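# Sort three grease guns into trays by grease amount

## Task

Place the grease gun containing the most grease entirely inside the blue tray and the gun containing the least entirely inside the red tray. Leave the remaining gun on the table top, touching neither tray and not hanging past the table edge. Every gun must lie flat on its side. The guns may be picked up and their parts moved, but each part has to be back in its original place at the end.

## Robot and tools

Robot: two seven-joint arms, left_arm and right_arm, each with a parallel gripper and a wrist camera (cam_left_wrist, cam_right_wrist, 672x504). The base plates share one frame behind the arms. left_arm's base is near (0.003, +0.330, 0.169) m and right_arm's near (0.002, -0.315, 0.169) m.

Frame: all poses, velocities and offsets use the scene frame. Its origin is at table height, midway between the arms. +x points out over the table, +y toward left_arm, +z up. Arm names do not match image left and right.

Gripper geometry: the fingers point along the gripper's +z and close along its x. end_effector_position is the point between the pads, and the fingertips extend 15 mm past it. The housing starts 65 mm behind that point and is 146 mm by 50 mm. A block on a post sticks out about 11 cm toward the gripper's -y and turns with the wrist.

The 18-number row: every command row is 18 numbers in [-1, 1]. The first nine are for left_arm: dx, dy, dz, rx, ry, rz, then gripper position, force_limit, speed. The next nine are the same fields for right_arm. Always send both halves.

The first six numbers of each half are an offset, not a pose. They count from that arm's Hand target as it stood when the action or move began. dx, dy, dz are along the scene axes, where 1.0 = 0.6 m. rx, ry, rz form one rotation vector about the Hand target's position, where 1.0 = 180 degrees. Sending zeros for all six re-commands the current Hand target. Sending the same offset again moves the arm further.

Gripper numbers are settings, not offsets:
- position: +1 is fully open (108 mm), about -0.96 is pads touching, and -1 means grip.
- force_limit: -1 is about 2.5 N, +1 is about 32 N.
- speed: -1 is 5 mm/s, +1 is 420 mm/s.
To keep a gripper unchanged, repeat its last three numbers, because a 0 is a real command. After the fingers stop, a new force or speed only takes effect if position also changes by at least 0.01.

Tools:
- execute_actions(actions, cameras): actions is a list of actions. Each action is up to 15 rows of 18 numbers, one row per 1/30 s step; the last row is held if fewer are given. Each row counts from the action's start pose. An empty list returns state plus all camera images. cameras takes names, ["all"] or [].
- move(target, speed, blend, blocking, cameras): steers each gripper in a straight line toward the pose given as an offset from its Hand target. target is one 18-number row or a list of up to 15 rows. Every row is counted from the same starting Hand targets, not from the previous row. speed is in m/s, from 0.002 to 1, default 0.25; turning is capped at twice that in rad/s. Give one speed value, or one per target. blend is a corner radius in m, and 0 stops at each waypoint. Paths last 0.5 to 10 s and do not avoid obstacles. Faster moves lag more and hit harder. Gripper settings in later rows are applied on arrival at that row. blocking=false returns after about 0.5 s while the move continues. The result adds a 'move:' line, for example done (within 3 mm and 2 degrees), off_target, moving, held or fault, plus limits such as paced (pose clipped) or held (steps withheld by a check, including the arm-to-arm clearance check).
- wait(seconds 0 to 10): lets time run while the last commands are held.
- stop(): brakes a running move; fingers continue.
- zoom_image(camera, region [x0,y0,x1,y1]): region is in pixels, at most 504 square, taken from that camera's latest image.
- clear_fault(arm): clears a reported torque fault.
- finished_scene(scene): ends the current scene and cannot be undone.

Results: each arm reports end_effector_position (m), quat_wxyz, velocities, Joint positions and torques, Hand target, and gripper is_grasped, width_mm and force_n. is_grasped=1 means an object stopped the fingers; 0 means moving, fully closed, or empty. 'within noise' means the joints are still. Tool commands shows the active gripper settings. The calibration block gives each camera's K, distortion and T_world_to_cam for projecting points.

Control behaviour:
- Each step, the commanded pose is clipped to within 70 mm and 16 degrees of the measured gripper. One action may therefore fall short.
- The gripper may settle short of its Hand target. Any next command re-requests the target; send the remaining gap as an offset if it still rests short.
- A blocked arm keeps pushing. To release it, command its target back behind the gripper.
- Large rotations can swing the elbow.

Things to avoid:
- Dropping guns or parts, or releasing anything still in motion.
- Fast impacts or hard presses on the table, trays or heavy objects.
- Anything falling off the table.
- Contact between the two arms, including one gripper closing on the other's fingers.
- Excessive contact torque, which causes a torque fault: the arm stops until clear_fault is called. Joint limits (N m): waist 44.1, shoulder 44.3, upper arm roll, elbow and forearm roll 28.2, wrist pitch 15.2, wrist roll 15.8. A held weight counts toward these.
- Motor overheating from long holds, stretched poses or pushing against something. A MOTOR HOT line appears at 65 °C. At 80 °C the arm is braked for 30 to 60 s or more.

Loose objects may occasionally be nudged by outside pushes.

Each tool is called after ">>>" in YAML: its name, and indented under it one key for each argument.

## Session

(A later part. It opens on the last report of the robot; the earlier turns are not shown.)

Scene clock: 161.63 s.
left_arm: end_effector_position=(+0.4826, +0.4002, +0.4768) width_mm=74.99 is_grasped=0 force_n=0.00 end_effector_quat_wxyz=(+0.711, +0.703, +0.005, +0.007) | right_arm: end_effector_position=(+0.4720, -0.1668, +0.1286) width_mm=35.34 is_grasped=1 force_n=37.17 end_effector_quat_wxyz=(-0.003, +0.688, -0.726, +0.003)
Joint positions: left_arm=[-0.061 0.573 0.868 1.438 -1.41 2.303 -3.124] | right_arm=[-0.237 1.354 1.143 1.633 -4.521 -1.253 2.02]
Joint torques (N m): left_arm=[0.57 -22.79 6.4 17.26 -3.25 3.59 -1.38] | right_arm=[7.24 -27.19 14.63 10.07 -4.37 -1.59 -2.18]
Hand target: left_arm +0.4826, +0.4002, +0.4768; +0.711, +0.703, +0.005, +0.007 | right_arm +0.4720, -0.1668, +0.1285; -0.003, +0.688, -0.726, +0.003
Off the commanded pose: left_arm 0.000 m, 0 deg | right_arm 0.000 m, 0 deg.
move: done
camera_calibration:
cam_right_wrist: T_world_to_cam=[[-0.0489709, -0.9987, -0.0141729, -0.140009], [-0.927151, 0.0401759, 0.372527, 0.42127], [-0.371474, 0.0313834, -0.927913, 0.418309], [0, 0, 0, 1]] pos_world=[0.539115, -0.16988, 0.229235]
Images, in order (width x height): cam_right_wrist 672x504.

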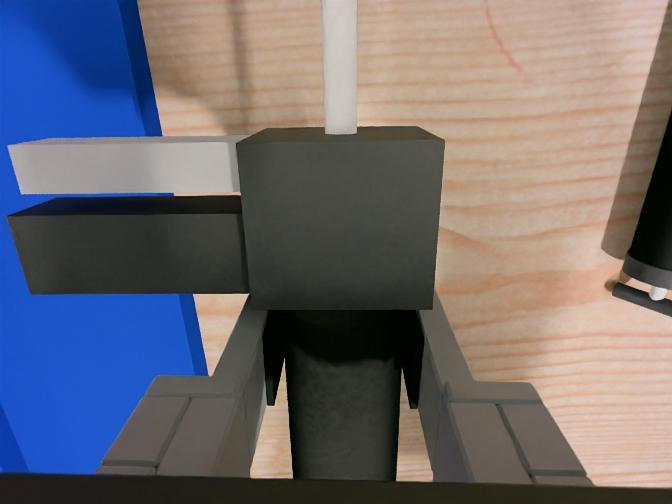

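>>> move:
  target:
    - [0,0,0,0,0,0,0.4,0.5,-0.3,0,-0.04,0,0,0,0,-1,1,-0.6]
    - [0,0,0,0,0,0,0.4,0.5,-0.3,0,-0.04,-0.1695,0,0,0,-1,1,-0.6]
  speed: [0.15,0.08]

>>> execute_actions:
  actions:
    - [[0,0,0,0,0,0,0.4,0.5,-0.3,0,0,0,0,0,0,0.4,1,-0.5]]
    - [[0,0,0,0,0,0,0.4,0.5,-0.3,0,0,0,0,0,0,0.4,1,-0.5]]

>>> move:
  target:
    - [0,0,0,0,0,0,0.4,0.5,-0.3,0,0,0.2,0,0,0,0.4,1,-0.5]
    - [0,0,0,0,0,0,0.4,0.5,-0.3,0.05,-0.258,0.2,0,0,0.05,0.4,1,-0.5]
  speed: 0.25
  cameras: ["cam_right_wrist"]

Scene clock: 164.37 s.
left_arm: end_effector_position=(+0.4826, +0.4002, +0.4768) width_mm=74.99 is_grasped=0 force_n=0.00 end_effector_quat_wxyz=(+0.711, +0.703, +0.005, +0.007) | right_arm: end_effector_position=(+0.4720, -0.1908, +0.0269) width_mm=35.34 is_grasped=1 force_n=37.22 end_effector_quat_wxyz=(-0.003, +0.688, -0.726, +0.003)
Joint positions: left_arm=[-0.061 0.573 0.868 1.438 -1.41 2.303 -3.124] | right_arm=[-0.248 1.506 1.021 1.699 -4.638 -1.119 1.995]
Joint torques (N m): left_arm=[0.57 -23 7.14 17.12 -3.2 3.39 -1.36] | right_arm=[7.07 -27.1 13.15 8.66 -4.44 -1.27 -2.05]
Hand target: left_arm +0.4826, +0.4002, +0.4768; +0.711, +0.703, +0.005, +0.007 | right_arm +0.4720, -0.1908, +0.0268; -0.003, +0.688, -0.726, +0.003
Off the commanded pose: left_arm 0.000 m, 0 deg | right_arm 0.000 m, 0 deg.
move: done

Scene clock: 165.57 s.
left_arm: end_effector_position=(+0.4826, +0.4002, +0.4768) width_mm=74.99 is_grasped=0 force_n=0.00 end_effector_quat_wxyz=(+0.711, +0.703, +0.005, +0.007) | right_arm: end_effector_position=(+0.4720, -0.1908, +0.0268) width_mm=74.99 is_grasped=0 force_n=0.00 end_effector_quat_wxyz=(-0.003, +0.688, -0.726, +0.003)
Joint positions: left_arm=[-0.061 0.573 0.868 1.438 -1.41 2.303 -3.124] | right_arm=[-0.248 1.506 1.021 1.699 -4.638 -1.119 1.995]
Joint torques (N m): left_arm=[0.62 -22.93 7.33 17.06 -3.24 3.31 -1.44] | right_arm=[5.99 -25.21 12.88 5.94 -2.97 -1.26 -2.07]
Hand target: left_arm +0.4826, +0.4002, +0.4768; +0.711, +0.703, +0.005, +0.007 | right_arm +0.4720, -0.1908, +0.0268; -0.003, +0.688, -0.726, +0.003
Off the commanded pose: left_arm 0.000 m, 0 deg | right_arm 0.000 m, 0 deg.

Scene clock: 167.70 s.
left_arm: end_effector_position=(+0.4826, +0.4002, +0.4768) width_mm=74.99 is_grasped=0 force_n=0.00 end_effector_quat_wxyz=(+0.711, +0.703, +0.005, +0.007) | right_arm: end_effector_position=(+0.5020, -0.3457, +0.1468) width_mm=75.00 is_grasped=0 force_n=0.00 end_effector_quat_wxyz=(-0.004, +0.743, -0.670, +0.003)
Joint positions: left_arm=[-0.061 0.573 0.868 1.438 -1.41 2.303 -3.124] | right_arm=[-0.622 1.285 1.182 1.609 -4.489 -1.264 1.493]
Joint torques (N m): left_arm=[0.63 -23 7.72 17.1 -3.27 3.11 -1.39] | right_arm=[0.43 -24.3 17.44 9.9 3.84 -3.35 -2.07]
Hand target: left_arm +0.4826, +0.4002, +0.4768; +0.711, +0.703, +0.005, +0.007 | right_arm +0.5020, -0.3456, +0.1468; -0.004, +0.743, -0.669, +0.003
Off the commanded pose: left_arm 0.000 m, 0 deg | right_arm 0.000 m, 0 deg.
move: done
camera_calibration:
cam_right_wrist: T_world_to_cam=[[0.107745, -0.994078, -0.0141198, -0.393955], [-0.922021, -0.105227, 0.372565, 0.396512], [-0.371845, -0.0271234, -0.927899, 0.43197], [0, 0, 0, 1]] pos_world=[0.568665, -0.338182, 0.247535]
Images, in order (width x height): cam_right_wrist 672x504.

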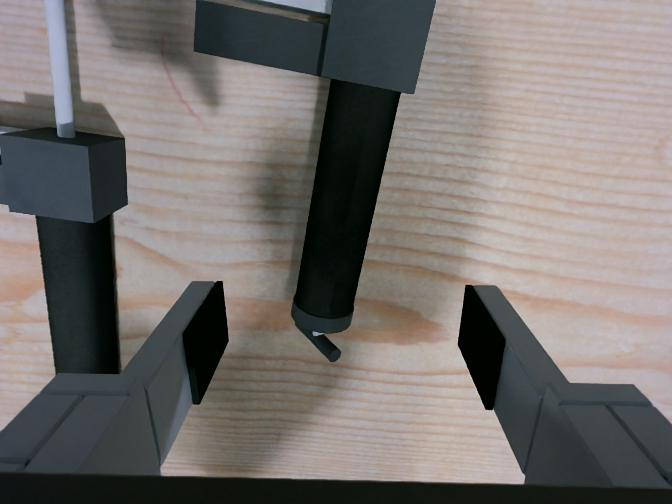

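>>> move:
  target:
    - [0,0,0,0,0,0,0.4,0.5,-0.3,0.078,-0.006,0,0,0,-0.055,0.4,1,-0.5]
    - [0,0,0,0,0,0,0.4,0.5,-0.3,0.078,-0.006,-0.2005,0,0,-0.055,0.4,1,-0.5]
  speed: 0.15
  cameras: ["cam_right_wrist"]

>>> execute_actions:
  actions:
    - [[0,0,0,0,0,0,0.4,0.5,-0.3,0,0,0,0,0,0,-1,1,-0.6]]
    - [[0,0,0,0,0,0,0.4,0.5,-0.3,0,0,0,0,0,0,-1,1,-0.6]]

>>> move:
  target:
    - [0,0,0,0,0,0,0.4,0.5,-0.3,0,0,0.3,0,0,0,-1,1,-0.6]
  speed: 0.2
  cameras: ["cam_right_wrist"]

Scene clock: 170.63 s.
left_arm: end_effector_position=(+0.4826, +0.4002, +0.4768) width_mm=74.99 is_grasped=0 force_n=0.00 end_effector_quat_wxyz=(+0.711, +0.703, +0.005, +0.007) | right_arm: end_effector_position=(+0.5488, -0.3493, +0.0265) width_mm=75.00 is_grasped=0 force_n=0.00 end_effector_quat_wxyz=(-0.003, +0.682, -0.731, +0.004)
Joint positions: left_arm=[-0.061 0.573 0.868 1.438 -1.41 2.303 -3.124] | right_arm=[-0.383 1.607 1.089 2.207 -4.554 -1.192 1.387]
Joint torques (N m): left_arm=[0.48 -22.72 8.28 17.09 -3.22 2.8 -1.35] | right_arm=[7.2 -29.5 12.64 9.38 3.94 -3.46 -2.14]
Hand target: left_arm +0.4826, +0.4002, +0.4768; +0.711, +0.703, +0.005, +0.007 | right_arm +0.5488, -0.3492, +0.0265; -0.003, +0.682, -0.731, +0.003
Off the commanded pose: left_arm 0.000 m, 0 deg | right_arm 0.000 m, 0 deg.
move: done
camera_calibration:
cam_right_wrist: T_world_to_cam=[[-0.0646909, -0.997806, -0.0140571, -0.310879], [-0.926395, 0.0548128, 0.372541, 0.542457], [-0.370953, 0.0371225, -0.927909, 0.359618], [0, 0, 0, 1]] pos_world=[0.61582, -0.353281, 0.127235]
Images, in order (width x height): cam_right_wrist 672x504.

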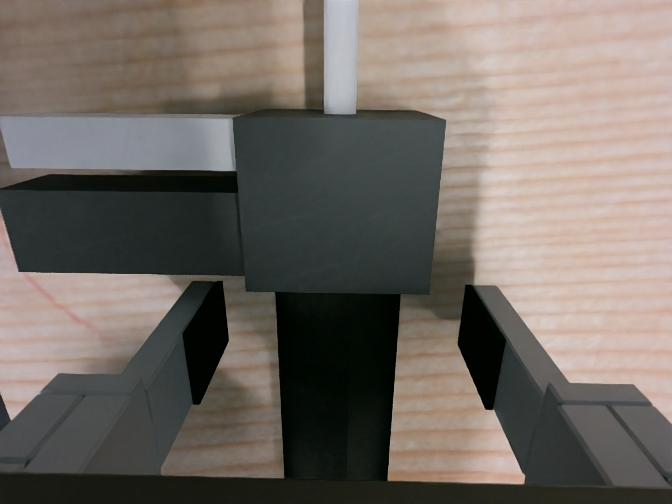

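Scene clock: 171.83 s.
left_arm: end_effector_position=(+0.4826, +0.4002, +0.4768) width_mm=74.99 is_grasped=0 force_n=0.00 end_effector_quat_wxyz=(+0.711, +0.703, +0.005, +0.007) | right_arm: end_effector_position=(+0.5488, -0.3492, +0.0265) width_mm=35.13 is_grasped=1 force_n=44.73 end_effector_quat_wxyz=(-0.003, +0.682, -0.731, +0.003)
Joint positions: left_arm=[-0.061 0.573 0.868 1.438 -1.41 2.303 -3.124] | right_arm=[-0.383 1.607 1.089 2.208 -4.554 -1.192 1.387]
Joint torques (N m): left_arm=[0.53 -22.95 8.6 17.13 -3.21 2.68 -1.32] | right_arm=[1.06 -33.2 8.8 8.59 -1.71 -2.8 -1.4]
Hand target: left_arm +0.4826, +0.4002, +0.4768; +0.711, +0.703, +0.005, +0.007 | right_arm +0.5488, -0.3492, +0.0265; -0.003, +0.682, -0.731, +0.003
Off the commanded pose: left_arm 0.000 m, 0 deg | right_arm 0.000 m, 0 deg.

Scene clock: 173.20 s.
left_arm: end_effector_position=(+0.4826, +0.4002, +0.4768) width_mm=74.99 is_grasped=0 force_n=0.00 end_effector_quat_wxyz=(+0.711, +0.703, +0.005, +0.007) | right_arm: end_effector_position=(+0.5488, -0.3492, +0.2064) width_mm=35.13 is_grasped=1 force_n=44.74 end_effector_quat_wxyz=(-0.003, +0.682, -0.731, +0.003)
Joint positions: left_arm=[-0.061 0.573 0.868 1.438 -1.41 2.303 -3.124] | right_arm=[-0.472 1.293 1.223 1.983 -4.416 -1.414 1.457]
Joint torques (N m): left_arm=[0.56 -23.04 8.77 17.19 -3.12 2.77 -1.28] | right_arm=[-0.85 -43.32 16.78 11.11 4.02 -3.78 -2.06]
Hand target: left_arm +0.4826, +0.4002, +0.4768; +0.711, +0.703, +0.005, +0.007 | right_arm +0.5488, -0.3492, +0.2065; -0.003, +0.682, -0.731, +0.003
Off the commanded pose: left_arm 0.000 m, 0 deg | right_arm 0.000 m, 0 deg.
move: done
camera_calibration:
cam_right_wrist: T_world_to_cam=[[-0.0646953, -0.997806, -0.0140431, -0.308352], [-0.926312, 0.0548138, 0.372748, 0.475322], [-0.37116, 0.0371234, -0.927826, 0.526651], [0, 0, 0, 1]] pos_world=[0.61582, -0.353281, 0.307135]
Images, in order (width x height): cam_right_wrist 672x504.

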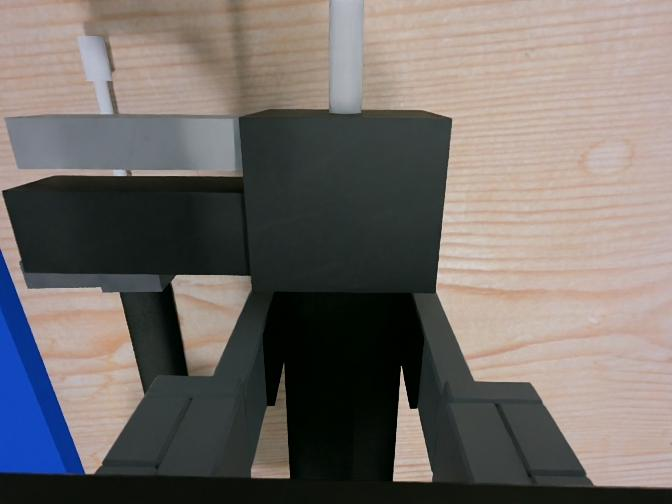

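>>> move:
  target:
    - [0,0,0,0,0,0,0.4,0.5,-0.3,-0.215,0.2,0.15,0,0,-0.478,-1,1,-0.6]
    - [-0.1,-0.3,-0.052,0,0,0,0.4,0.5,-0.3,-0.215,0.299,0.17,0.395,0.368,-0.368,-1,1,-0.6]
    - [-0.1,-0.65,-0.052,0,0,0,0.4,0.5,-0.3,-0.215,0.299,0.17,0.395,0.368,-0.368,-1,1,-0.6]
  speed: 0.35
  cameras: ["cam_left_wrist"]

Scene clock: 180.17 s.
left_arm: end_effector_position=(+0.4226, +0.0103, +0.4456) width_mm=74.99 is_grasped=0 force_n=0.00 end_effector_quat_wxyz=(+0.711, +0.703, +0.005, +0.007) | right_arm: end_effector_position=(+0.4198, -0.1698, +0.3085) width_mm=35.13 is_grasped=1 force_n=44.54 end_effector_quat_wxyz=(+0.001, -0.001, +0.711, +0.703)
Joint positions: left_arm=[-0.845 0.196 0.595 0.849 -1.801 1.404 -3.025] | right_arm=[-1.106 1.914 1.595 1.382 -3.675 -0.969 2.519]
Joint torques (N m): left_arm=[-5.09 -16.48 -3.84 18.93 -2.61 1.46 -1.44] | right_arm=[6.52 -13.98 21.54 -5.6 10.08 -0.41 -2.18]
Hand target: left_arm +0.4226, +0.0102, +0.4456; +0.711, +0.703, +0.005, +0.007 | right_arm +0.4198, -0.1698, +0.3085; +0.001, -0.001, +0.711, +0.703
Off the commanded pose: left_arm 0.000 m, 0 deg | right_arm 0.000 m, 0 deg.
move: done
camera_calibration:
cam_left_wrist: T_world_to_cam=[[0.999974, -0.00459866, -0.00548789, -0.416119], [0.0068729, 0.40167, 0.915759, -0.390105], [-0.00200694, -0.915773, 0.401691, -0.0456931], [0, 0, 0, 1]] pos_world=[0.418698, 0.112935, 0.373313]
Images, in order (width x height): cam_left_wrist 672x504.

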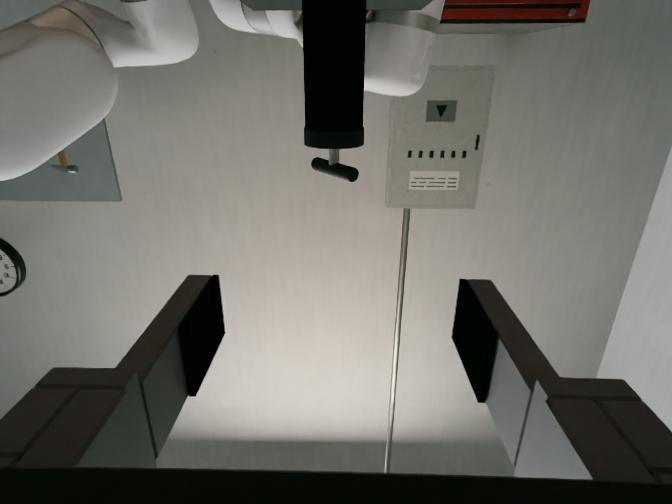

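>>> move:
  target: [-0.007,-0.3,-0.004,0,0,0,0.4,0.5,-0.3,0,0,0,0,0,0,-1,1,-0.6]
  speed: 0.2

>>> execute_actions:
  actions:
    - [[0,0,0,0,0,0,-1,0.5,-0.5,0,0,0,0,0,0,-1,1,-0.6]]
    - [[0,0,0,0,0,0,-1,0.5,-0.5,0,0,0,0,0,0,-1,1,-0.6]]
  cameras: ["cam_left_wrist"]

>>> move:
  target: [0,0,0.02,0,0,0,-1,0.5,-0.5,0,0,0,0,0,0,-1,1,-0.6]
  speed: 0.04

>>> move:
  target: [0,0,0.02,0,0,0,-1,0.5,-0.5,0,0,0,0,0,0,-1,1,-0.6]
  speed: 0.04

>>> move:
  target: [0,0,0.02,0,0,0,-1,0.5,-0.5,0,0,0,0,0,0,-1,1,-0.6]
  speed: 0.04

>>> move:
  target: [0,0,0.02,0,0,0,-1,0.5,-0.5,0,0,0,0,0,0,-1,1,-0.6]
  speed: 0.04
  cameras: ["cam_left_wrist"]

Scene clock: 182.10 s.
left_arm: end_effector_position=(+0.4184, -0.1697, +0.4432) width_mm=74.99 is_grasped=0 force_n=0.00 end_effector_quat_wxyz=(+0.711, +0.703, +0.005, +0.007) | right_arm: end_effector_position=(+0.4198, -0.1698, +0.3085) width_mm=35.13 is_grasped=1 force_n=44.54 end_effector_quat_wxyz=(+0.001, -0.001, +0.711, +0.703)
Joint positions: left_arm=[-1.021 0.459 0.411 1.161 -2.135 1.179 -3.044] | right_arm=[-1.106 1.914 1.595 1.382 -3.675 -0.969 2.519]
Joint torques (N m): left_arm=[-5.52 -24.29 -1.67 20.64 -2.37 1.32 -1.44] | right_arm=[6.51 -14 21.47 -5.59 9.97 -0.39 -2.17]
Hand target: left_arm +0.4184, -0.1698, +0.4432; +0.711, +0.703, +0.005, +0.007 | right_arm +0.4198, -0.1698, +0.3085; +0.001, -0.001, +0.711, +0.703
Off the commanded pose: left_arm 0.000 m, 0 deg | right_arm 0.000 m, 0 deg.
move: done

Scene clock: 183.30 s.
left_arm: end_effector_position=(+0.4185, -0.1698, +0.4432) width_mm=7.99 is_grasped=1 force_n=42.69 end_effector_quat_wxyz=(+0.711, +0.703, +0.005, +0.007) | right_arm: end_effector_position=(+0.4197, -0.1698, +0.3085) width_mm=35.13 is_grasped=1 force_n=45.00 end_effector_quat_wxyz=(+0.001, -0.001, +0.711, +0.703)
Joint positions: left_arm=[-1.021 0.459 0.41 1.161 -2.135 1.179 -3.044] | right_arm=[-1.106 1.914 1.595 1.382 -3.675 -0.969 2.519]
Joint torques (N m): left_arm=[-4.51 -24.77 -3.52 17.15 -0.37 4.14 -1.32] | right_arm=[4.48 -15.11 21.3 -5.54 10.09 3.26 -0.39]
Hand target: left_arm +0.4184, -0.1698, +0.4432; +0.711, +0.703, +0.005, +0.007 | right_arm +0.4198, -0.1698, +0.3085; +0.001, -0.001, +0.711, +0.703
Off the commanded pose: left_arm 0.000 m, 0 deg | right_arm 0.000 m, 0 deg.
camera_calibration:
cam_left_wrist: T_world_to_cam=[[0.999973, -0.00449543, -0.00575198, -0.412655], [0.00707304, 0.401549, 0.91581, -0.315688], [-0.00180725, -0.915826, 0.40157, -0.209619], [0, 0, 0, 1]] pos_world=[0.414498, -0.0670651, 0.370914]
Images, in order (width x height): cam_left_wrist 672x504.

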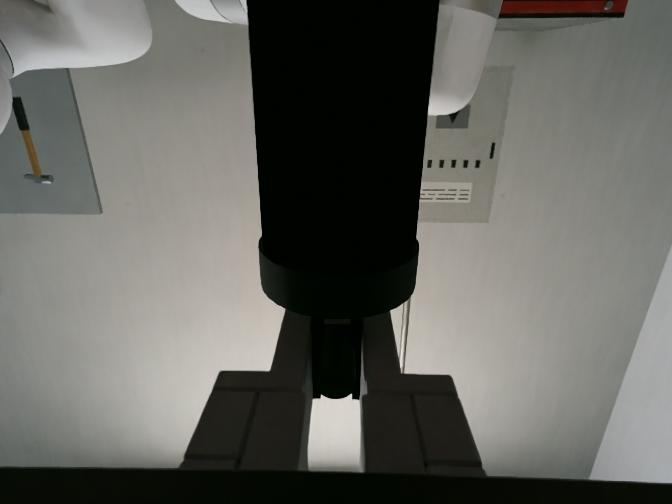

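Scene clock: 184.07 s.
left_arm: end_effector_position=(+0.4184, -0.1698, +0.4551) width_mm=7.99 is_grasped=1 force_n=42.70 end_effector_quat_wxyz=(+0.711, +0.703, +0.005, +0.007) | right_arm: end_effector_position=(+0.4198, -0.1698, +0.3085) width_mm=35.13 is_grasped=1 force_n=45.05 end_effector_quat_wxyz=(+0.001, -0.001, +0.711, +0.703)
Joint positions: left_arm=[-1.028 0.437 0.413 1.164 -2.122 1.161 -3.065] | right_arm=[-1.106 1.914 1.595 1.382 -3.675 -0.969 2.519]
Joint torques (N m): left_arm=[-7.26 -33.8 1.79 21.38 1.37 2.92 -1.38] | right_arm=[2.5 -18.25 17.78 -4.78 8.84 2.99 0.85]
Hand target: left_arm +0.4184, -0.1698, +0.4552; +0.711, +0.703, +0.005, +0.007 | right_arm +0.4198, -0.1698, +0.3085; +0.001, -0.001, +0.711, +0.703
Off the commanded pose: left_arm 0.000 m, 0 deg | right_arm 0.000 m, 0 deg.
move: done

Scene clock: 184.83 s.
left_arm: end_effector_position=(+0.4184, -0.1698, +0.4671) width_mm=7.99 is_grasped=1 force_n=42.70 end_effector_quat_wxyz=(+0.711, +0.703, +0.005, +0.007) | right_arm: end_effector_position=(+0.4198, -0.1698, +0.3085) width_mm=35.13 is_grasped=1 force_n=45.02 end_effector_quat_wxyz=(+0.001, -0.001, +0.711, +0.703)
Joint positions: left_arm=[-1.034 0.415 0.416 1.169 -2.109 1.143 -3.085] | right_arm=[-1.106 1.914 1.595 1.382 -3.675 -0.969 2.519]
Joint torques (N m): left_arm=[-7.11 -33.69 1.84 21.81 1.23 2.77 -1.34] | right_arm=[0.17 -22.73 17.39 -4.05 9.19 2.59 1.74]
Hand target: left_arm +0.4184, -0.1698, +0.4672; +0.711, +0.703, +0.005, +0.007 | right_arm +0.4198, -0.1698, +0.3085; +0.001, -0.001, +0.711, +0.703
Off the commanded pose: left_arm 0.000 m, 0 deg | right_arm 0.000 m, 0 deg.
move: done

Scene clock: 185.60 s.
left_arm: end_effector_position=(+0.4184, -0.1698, +0.4791) width_mm=7.99 is_grasped=1 force_n=42.69 end_effector_quat_wxyz=(+0.711, +0.703, +0.005, +0.007) | right_arm: end_effector_position=(+0.4198, -0.1698, +0.3085) width_mm=35.13 is_grasped=1 force_n=45.00 end_effector_quat_wxyz=(+0.001, -0.001, +0.711, +0.703)
Joint positions: left_arm=[-1.041 0.393 0.418 1.174 -2.096 1.124 -3.107] | right_arm=[-1.106 1.914 1.595 1.382 -3.675 -0.969 2.519]
Joint torques (N m): left_arm=[-7.06 -33.88 1.97 22.11 1.28 2.52 -1.61] | right_arm=[-0.98 -24.75 17.04 -3.47 9.43 2.28 2.4]
Hand target: left_arm +0.4184, -0.1698, +0.4792; +0.711, +0.703, +0.005, +0.007 | right_arm +0.4198, -0.1698, +0.3085; +0.001, -0.001, +0.711, +0.703
Off the commanded pose: left_arm 0.000 m, 0 deg | right_arm 0.000 m, 0 deg.
move: done

Scene clock: 186.37 s.
left_arm: end_effector_position=(+0.4184, -0.1698, +0.4911) width_mm=7.99 is_grasped=1 force_n=42.69 end_effector_quat_wxyz=(+0.711, +0.703, +0.005, +0.007) | right_arm: end_effector_position=(+0.4198, -0.1698, +0.3085) width_mm=35.13 is_grasped=1 force_n=44.98 end_effector_quat_wxyz=(+0.001, -0.001, +0.711, +0.703)
Joint positions: left_arm=[-1.047 0.373 0.42 1.181 -2.082 1.106 -3.129] | right_arm=[-1.106 1.914 1.595 1.382 -3.675 -0.969 2.519]
Joint torques (N m): left_arm=[-6.92 -33.33 2.05 22.39 1.1 2.41 -1.45] | right_arm=[-1.03 -25.37 17.07 -3.65 9.3 2.08 2.47]
Hand target: left_arm +0.4184, -0.1698, +0.4912; +0.711, +0.703, +0.005, +0.007 | right_arm +0.4198, -0.1698, +0.3085; +0.001, -0.001, +0.711, +0.703
Off the commanded pose: left_arm 0.000 m, 0 deg | right_arm 0.000 m, 0 deg.
move: done
camera_calibration:
cam_left_wrist: T_world_to_cam=[[0.999972, -0.00462805, -0.0058023, -0.412366], [0.00717263, 0.401669, 0.915757, -0.359658], [-0.00190757, -0.915773, 0.401691, -0.228899], [0, 0, 0, 1]] pos_world=[0.414498, -0.0670648, 0.418914]
Images, in order (width x height): cam_left_wrist 672x504.

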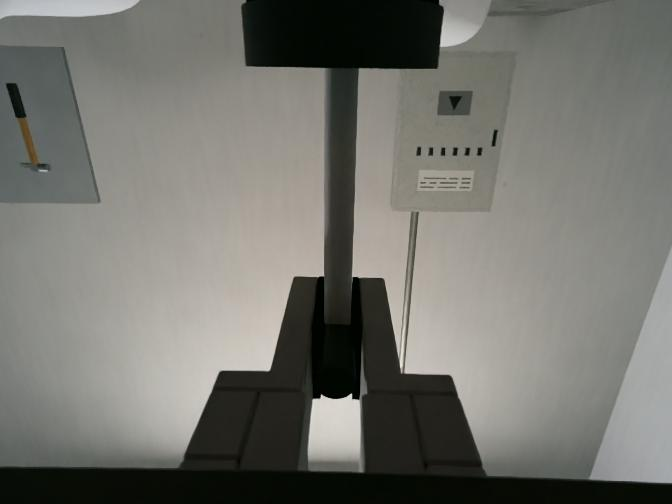

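>>> move:
  target: [0,0,0.02,0,0,0,-1,0.5,-0.5,0,0,0,0,0,0,-1,1,-0.6]
  speed: 0.04

>>> move:
  target: [0,0,0.02,0,0,0,-1,0.5,-0.5,0,0,0,0,0,0,-1,1,-0.6]
  speed: 0.04

>>> move:
  target: [0,0,0.02,0,0,0,-1,0.5,-0.5,0,0,0,0,0,0,-1,1,-0.6]
  speed: 0.04

Scene clock: 191.70 s.
left_arm: end_effector_position=(+0.4185, -0.1697, +0.5027) width_mm=7.99 is_grasped=1 force_n=42.70 end_effector_quat_wxyz=(+0.711, +0.703, +0.005, +0.007) | right_arm: end_effector_position=(+0.4198, -0.1699, +0.3087) width_mm=35.13 is_grasped=1 force_n=44.96 end_effector_quat_wxyz=(+0.001, -0.001, +0.711, +0.703)
Joint positions: left_arm=[-1.053 0.354 0.422 1.188 -2.068 1.088 -3.151] | right_arm=[-1.106 1.914 1.595 1.382 -3.675 -0.969 2.519]
Joint torques (N m): left_arm=[-7.48 -47.96 0.15 35.1 -0.8 8.75 -1.39] | right_arm=[-1.05 -25.07 9.33 -4.58 -0.25 1.5 2.08]
Hand target: left_arm +0.4184, -0.1698, +0.5032; +0.711, +0.703, +0.005, +0.007 | right_arm +0.4198, -0.1698, +0.3085; +0.001, -0.001, +0.711, +0.703
Off the commanded pose: left_arm 0.000 m, 0 deg | right_arm 0.000 m, 0 deg.
move: done

Scene clock: 192.50 s.
left_arm: end_effector_position=(+0.4184, -0.1697, +0.5149) width_mm=7.99 is_grasped=1 force_n=42.69 end_effector_quat_wxyz=(+0.711, +0.703, +0.005, +0.007) | right_arm: end_effector_position=(+0.4198, -0.1699, +0.3085) width_mm=35.13 is_grasped=1 force_n=44.99 end_effector_quat_wxyz=(+0.001, -0.001, +0.711, +0.703)
Joint positions: left_arm=[-1.059 0.335 0.423 1.197 -2.053 1.07 -3.175] | right_arm=[-1.106 1.914 1.595 1.382 -3.675 -0.969 2.519]
Joint torques (N m): left_arm=[-7.61 -48.75 1.13 36.71 -1.01 8.1 -1.3] | right_arm=[-0.98 -24.07 6.75 -3.77 -5.42 1.6 0.87]
Hand target: left_arm +0.4184, -0.1698, +0.5152; +0.711, +0.703, +0.005, +0.007 | right_arm +0.4198, -0.1698, +0.3085; +0.001, -0.001, +0.711, +0.703
Off the commanded pose: left_arm 0.000 m, 0 deg | right_arm 0.000 m, 0 deg.
move: done

Scene clock: 193.30 s.
left_arm: end_effector_position=(+0.4183, -0.1697, +0.5267) width_mm=7.99 is_grasped=1 force_n=42.69 end_effector_quat_wxyz=(+0.711, +0.703, +0.005, +0.007) | right_arm: end_effector_position=(+0.4198, -0.1698, +0.3085) width_mm=35.13 is_grasped=1 force_n=44.98 end_effector_quat_wxyz=(+0.001, -0.001, +0.711, +0.703)
Joint positions: left_arm=[-1.065 0.317 0.424 1.206 -2.038 1.053 -3.199] | right_arm=[-1.106 1.914 1.595 1.382 -3.675 -0.969 2.519]
Joint torques (N m): left_arm=[-7.71 -49.79 1.07 38.33 -1.46 8.18 -1.43] | right_arm=[-0.95 -21.56 6.96 -3.44 -5.85 1.26 0.09]
Hand target: left_arm +0.4184, -0.1698, +0.5272; +0.711, +0.703, +0.005, +0.007 | right_arm +0.4198, -0.1698, +0.3085; +0.001, -0.001, +0.711, +0.703
Off the commanded pose: left_arm 0.000 m, 0 deg | right_arm 0.000 m, 0 deg.
move: done

>>> move:
  target: [0,0,-0.1385,0,0,0,-1,0.5,-0.5,0,0,0,0,0,0,-1,1,-0.6]
  speed: 0.06

>>> execute_actions:
  actions:
    - [[0,0,0,0,0,0,0.4,0.5,-0.3,0,0,0,0,0,0,-1,1,-0.6]]
  cameras: ["cam_left_wrist"]

>>> move:
  target:
    - [0,0.4,0.0,0,0,0,0.4,0.5,-0.3,0,0,0,0,0,0,-1,1,-0.6]
    - [0,0.7,0.1,0,0,0,0.4,0.5,-0.3,0,0,0.1,-0.5,0,0,-1,1,-0.6]
    - [0.1,0.95,0.1,0,0,0,0.4,0.5,-0.3,0.017,0.216,0.0,-0.385,-0.385,0.385,-1,1,-0.6]
  speed: 0.35
  cameras: ["cam_right_wrist"]

Scene clock: 195.43 s.
left_arm: end_effector_position=(+0.4184, -0.1698, +0.4441) width_mm=7.99 is_grasped=1 force_n=42.70 end_effector_quat_wxyz=(+0.711, +0.703, +0.005, +0.007) | right_arm: end_effector_position=(+0.4198, -0.1699, +0.3085) width_mm=35.13 is_grasped=1 force_n=45.07 end_effector_quat_wxyz=(+0.001, -0.001, +0.711, +0.703)
Joint positions: left_arm=[-1.022 0.458 0.412 1.161 -2.134 1.178 -3.046] | right_arm=[-1.106 1.914 1.595 1.382 -3.675 -0.969 2.519]
Joint torques (N m): left_arm=[-1.22 -23 -5.07 15.05 -1.78 5.26 1.32] | right_arm=[-0.57 -14.05 22.35 -12.77 10.62 1.26 -0.62]
Hand target: left_arm +0.4184, -0.1698, +0.4441; +0.711, +0.703, +0.005, +0.007 | right_arm +0.4198, -0.1698, +0.3085; +0.001, -0.001, +0.711, +0.703
Off the commanded pose: left_arm 0.000 m, 0 deg | right_arm 0.000 m, 0 deg.
move: done

Scene clock: 196.13 s.
left_arm: end_effector_position=(+0.4184, -0.1698, +0.4440) width_mm=74.99 is_grasped=0 force_n=0.00 end_effector_quat_wxyz=(+0.711, +0.703, +0.005, +0.007) | right_arm: end_effector_position=(+0.4198, -0.1699, +0.3086) width_mm=35.13 is_grasped=1 force_n=44.54 end_effector_quat_wxyz=(+0.001, -0.001, +0.711, +0.703)
Joint positions: left_arm=[-1.022 0.458 0.411 1.161 -2.134 1.178 -3.046] | right_arm=[-1.106 1.914 1.595 1.382 -3.675 -0.969 2.519]
Joint torques (N m): left_arm=[0.38 -28.88 4.84 20.46 -1.76 2.31 1.39] | right_arm=[-0.17 -15.5 17.93 -13.53 6.66 1.55 -0.35]
Hand target: left_arm +0.4184, -0.1698, +0.4441; +0.711, +0.703, +0.005, +0.007 | right_arm +0.4198, -0.1698, +0.3085; +0.001, -0.001, +0.711, +0.703
Off the commanded pose: left_arm 0.000 m, 0 deg | right_arm 0.000 m, 0 deg.
camera_calibration:
cam_left_wrist: T_world_to_cam=[[0.999972, -0.0047599, -0.00585342, -0.412529], [0.00727242, 0.401668, 0.915757, -0.316567], [-0.00200778, -0.915773, 0.401691, -0.209938], [0, 0, 0, 1]] pos_world=[0.414398, -0.0670643, 0.371814]
Images, in order (width x height): cam_left_wrist 672x504.

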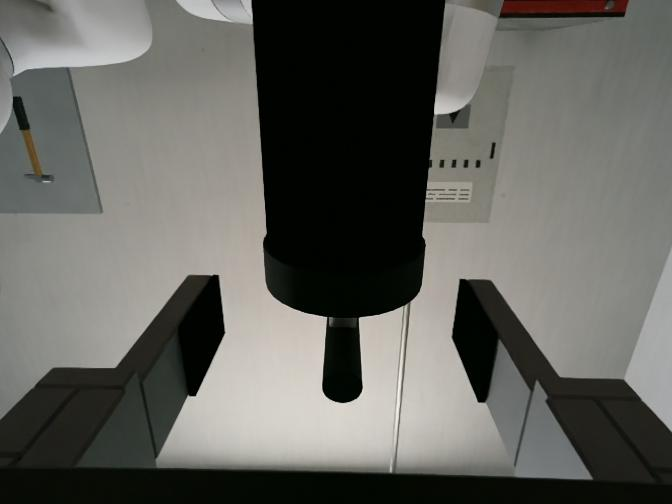

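Scene clock: 202.83 s.
left_arm: end_effector_position=(+0.4784, +0.4002, +0.5041) width_mm=74.99 is_grasped=0 force_n=0.00 end_effector_quat_wxyz=(+0.711, +0.703, +0.005, +0.007) | right_arm: end_effector_position=(+0.4300, -0.0402, +0.3085) width_mm=35.14 is_grasped=1 force_n=44.53 end_effector_quat_wxyz=(-0.004, +0.708, -0.706, +0.004)
Joint positions: left_arm=[-0.102 0.528 0.917 1.434 -1.422 2.32 -3.177] | right_arm=[0.116 1.193 1.307 1.9 -4.328 -1.551 2.054]
Joint torques (N m): left_arm=[0.69 -21.73 4.34 17.63 -3.43 4.28 -1.39] | right_arm=[7.38 -29.41 13.96 12 -4.45 -3.88 -2.12]
Hand target: left_arm +0.4784, +0.4002, +0.5041; +0.711, +0.703, +0.005, +0.007 | right_arm +0.4300, -0.0402, +0.3085; -0.004, +0.708, -0.706, +0.004
Off the commanded pose: left_arm 0.000 m, 0 deg | right_arm 0.000 m, 0 deg.
move: done
camera_calibration:
cam_right_wrist: T_world_to_cam=[[0.00720403, -0.999889, -0.0130115, -0.0376321], [-0.928371, -0.0115227, 0.371476, 0.308888], [-0.371584, 0.00940336, -0.928352, 0.565054], [0, 0, 0, 1]] pos_world=[0.496999, -0.0393822, 0.409335]
Images, in order (width x height): cam_right_wrist 672x504.

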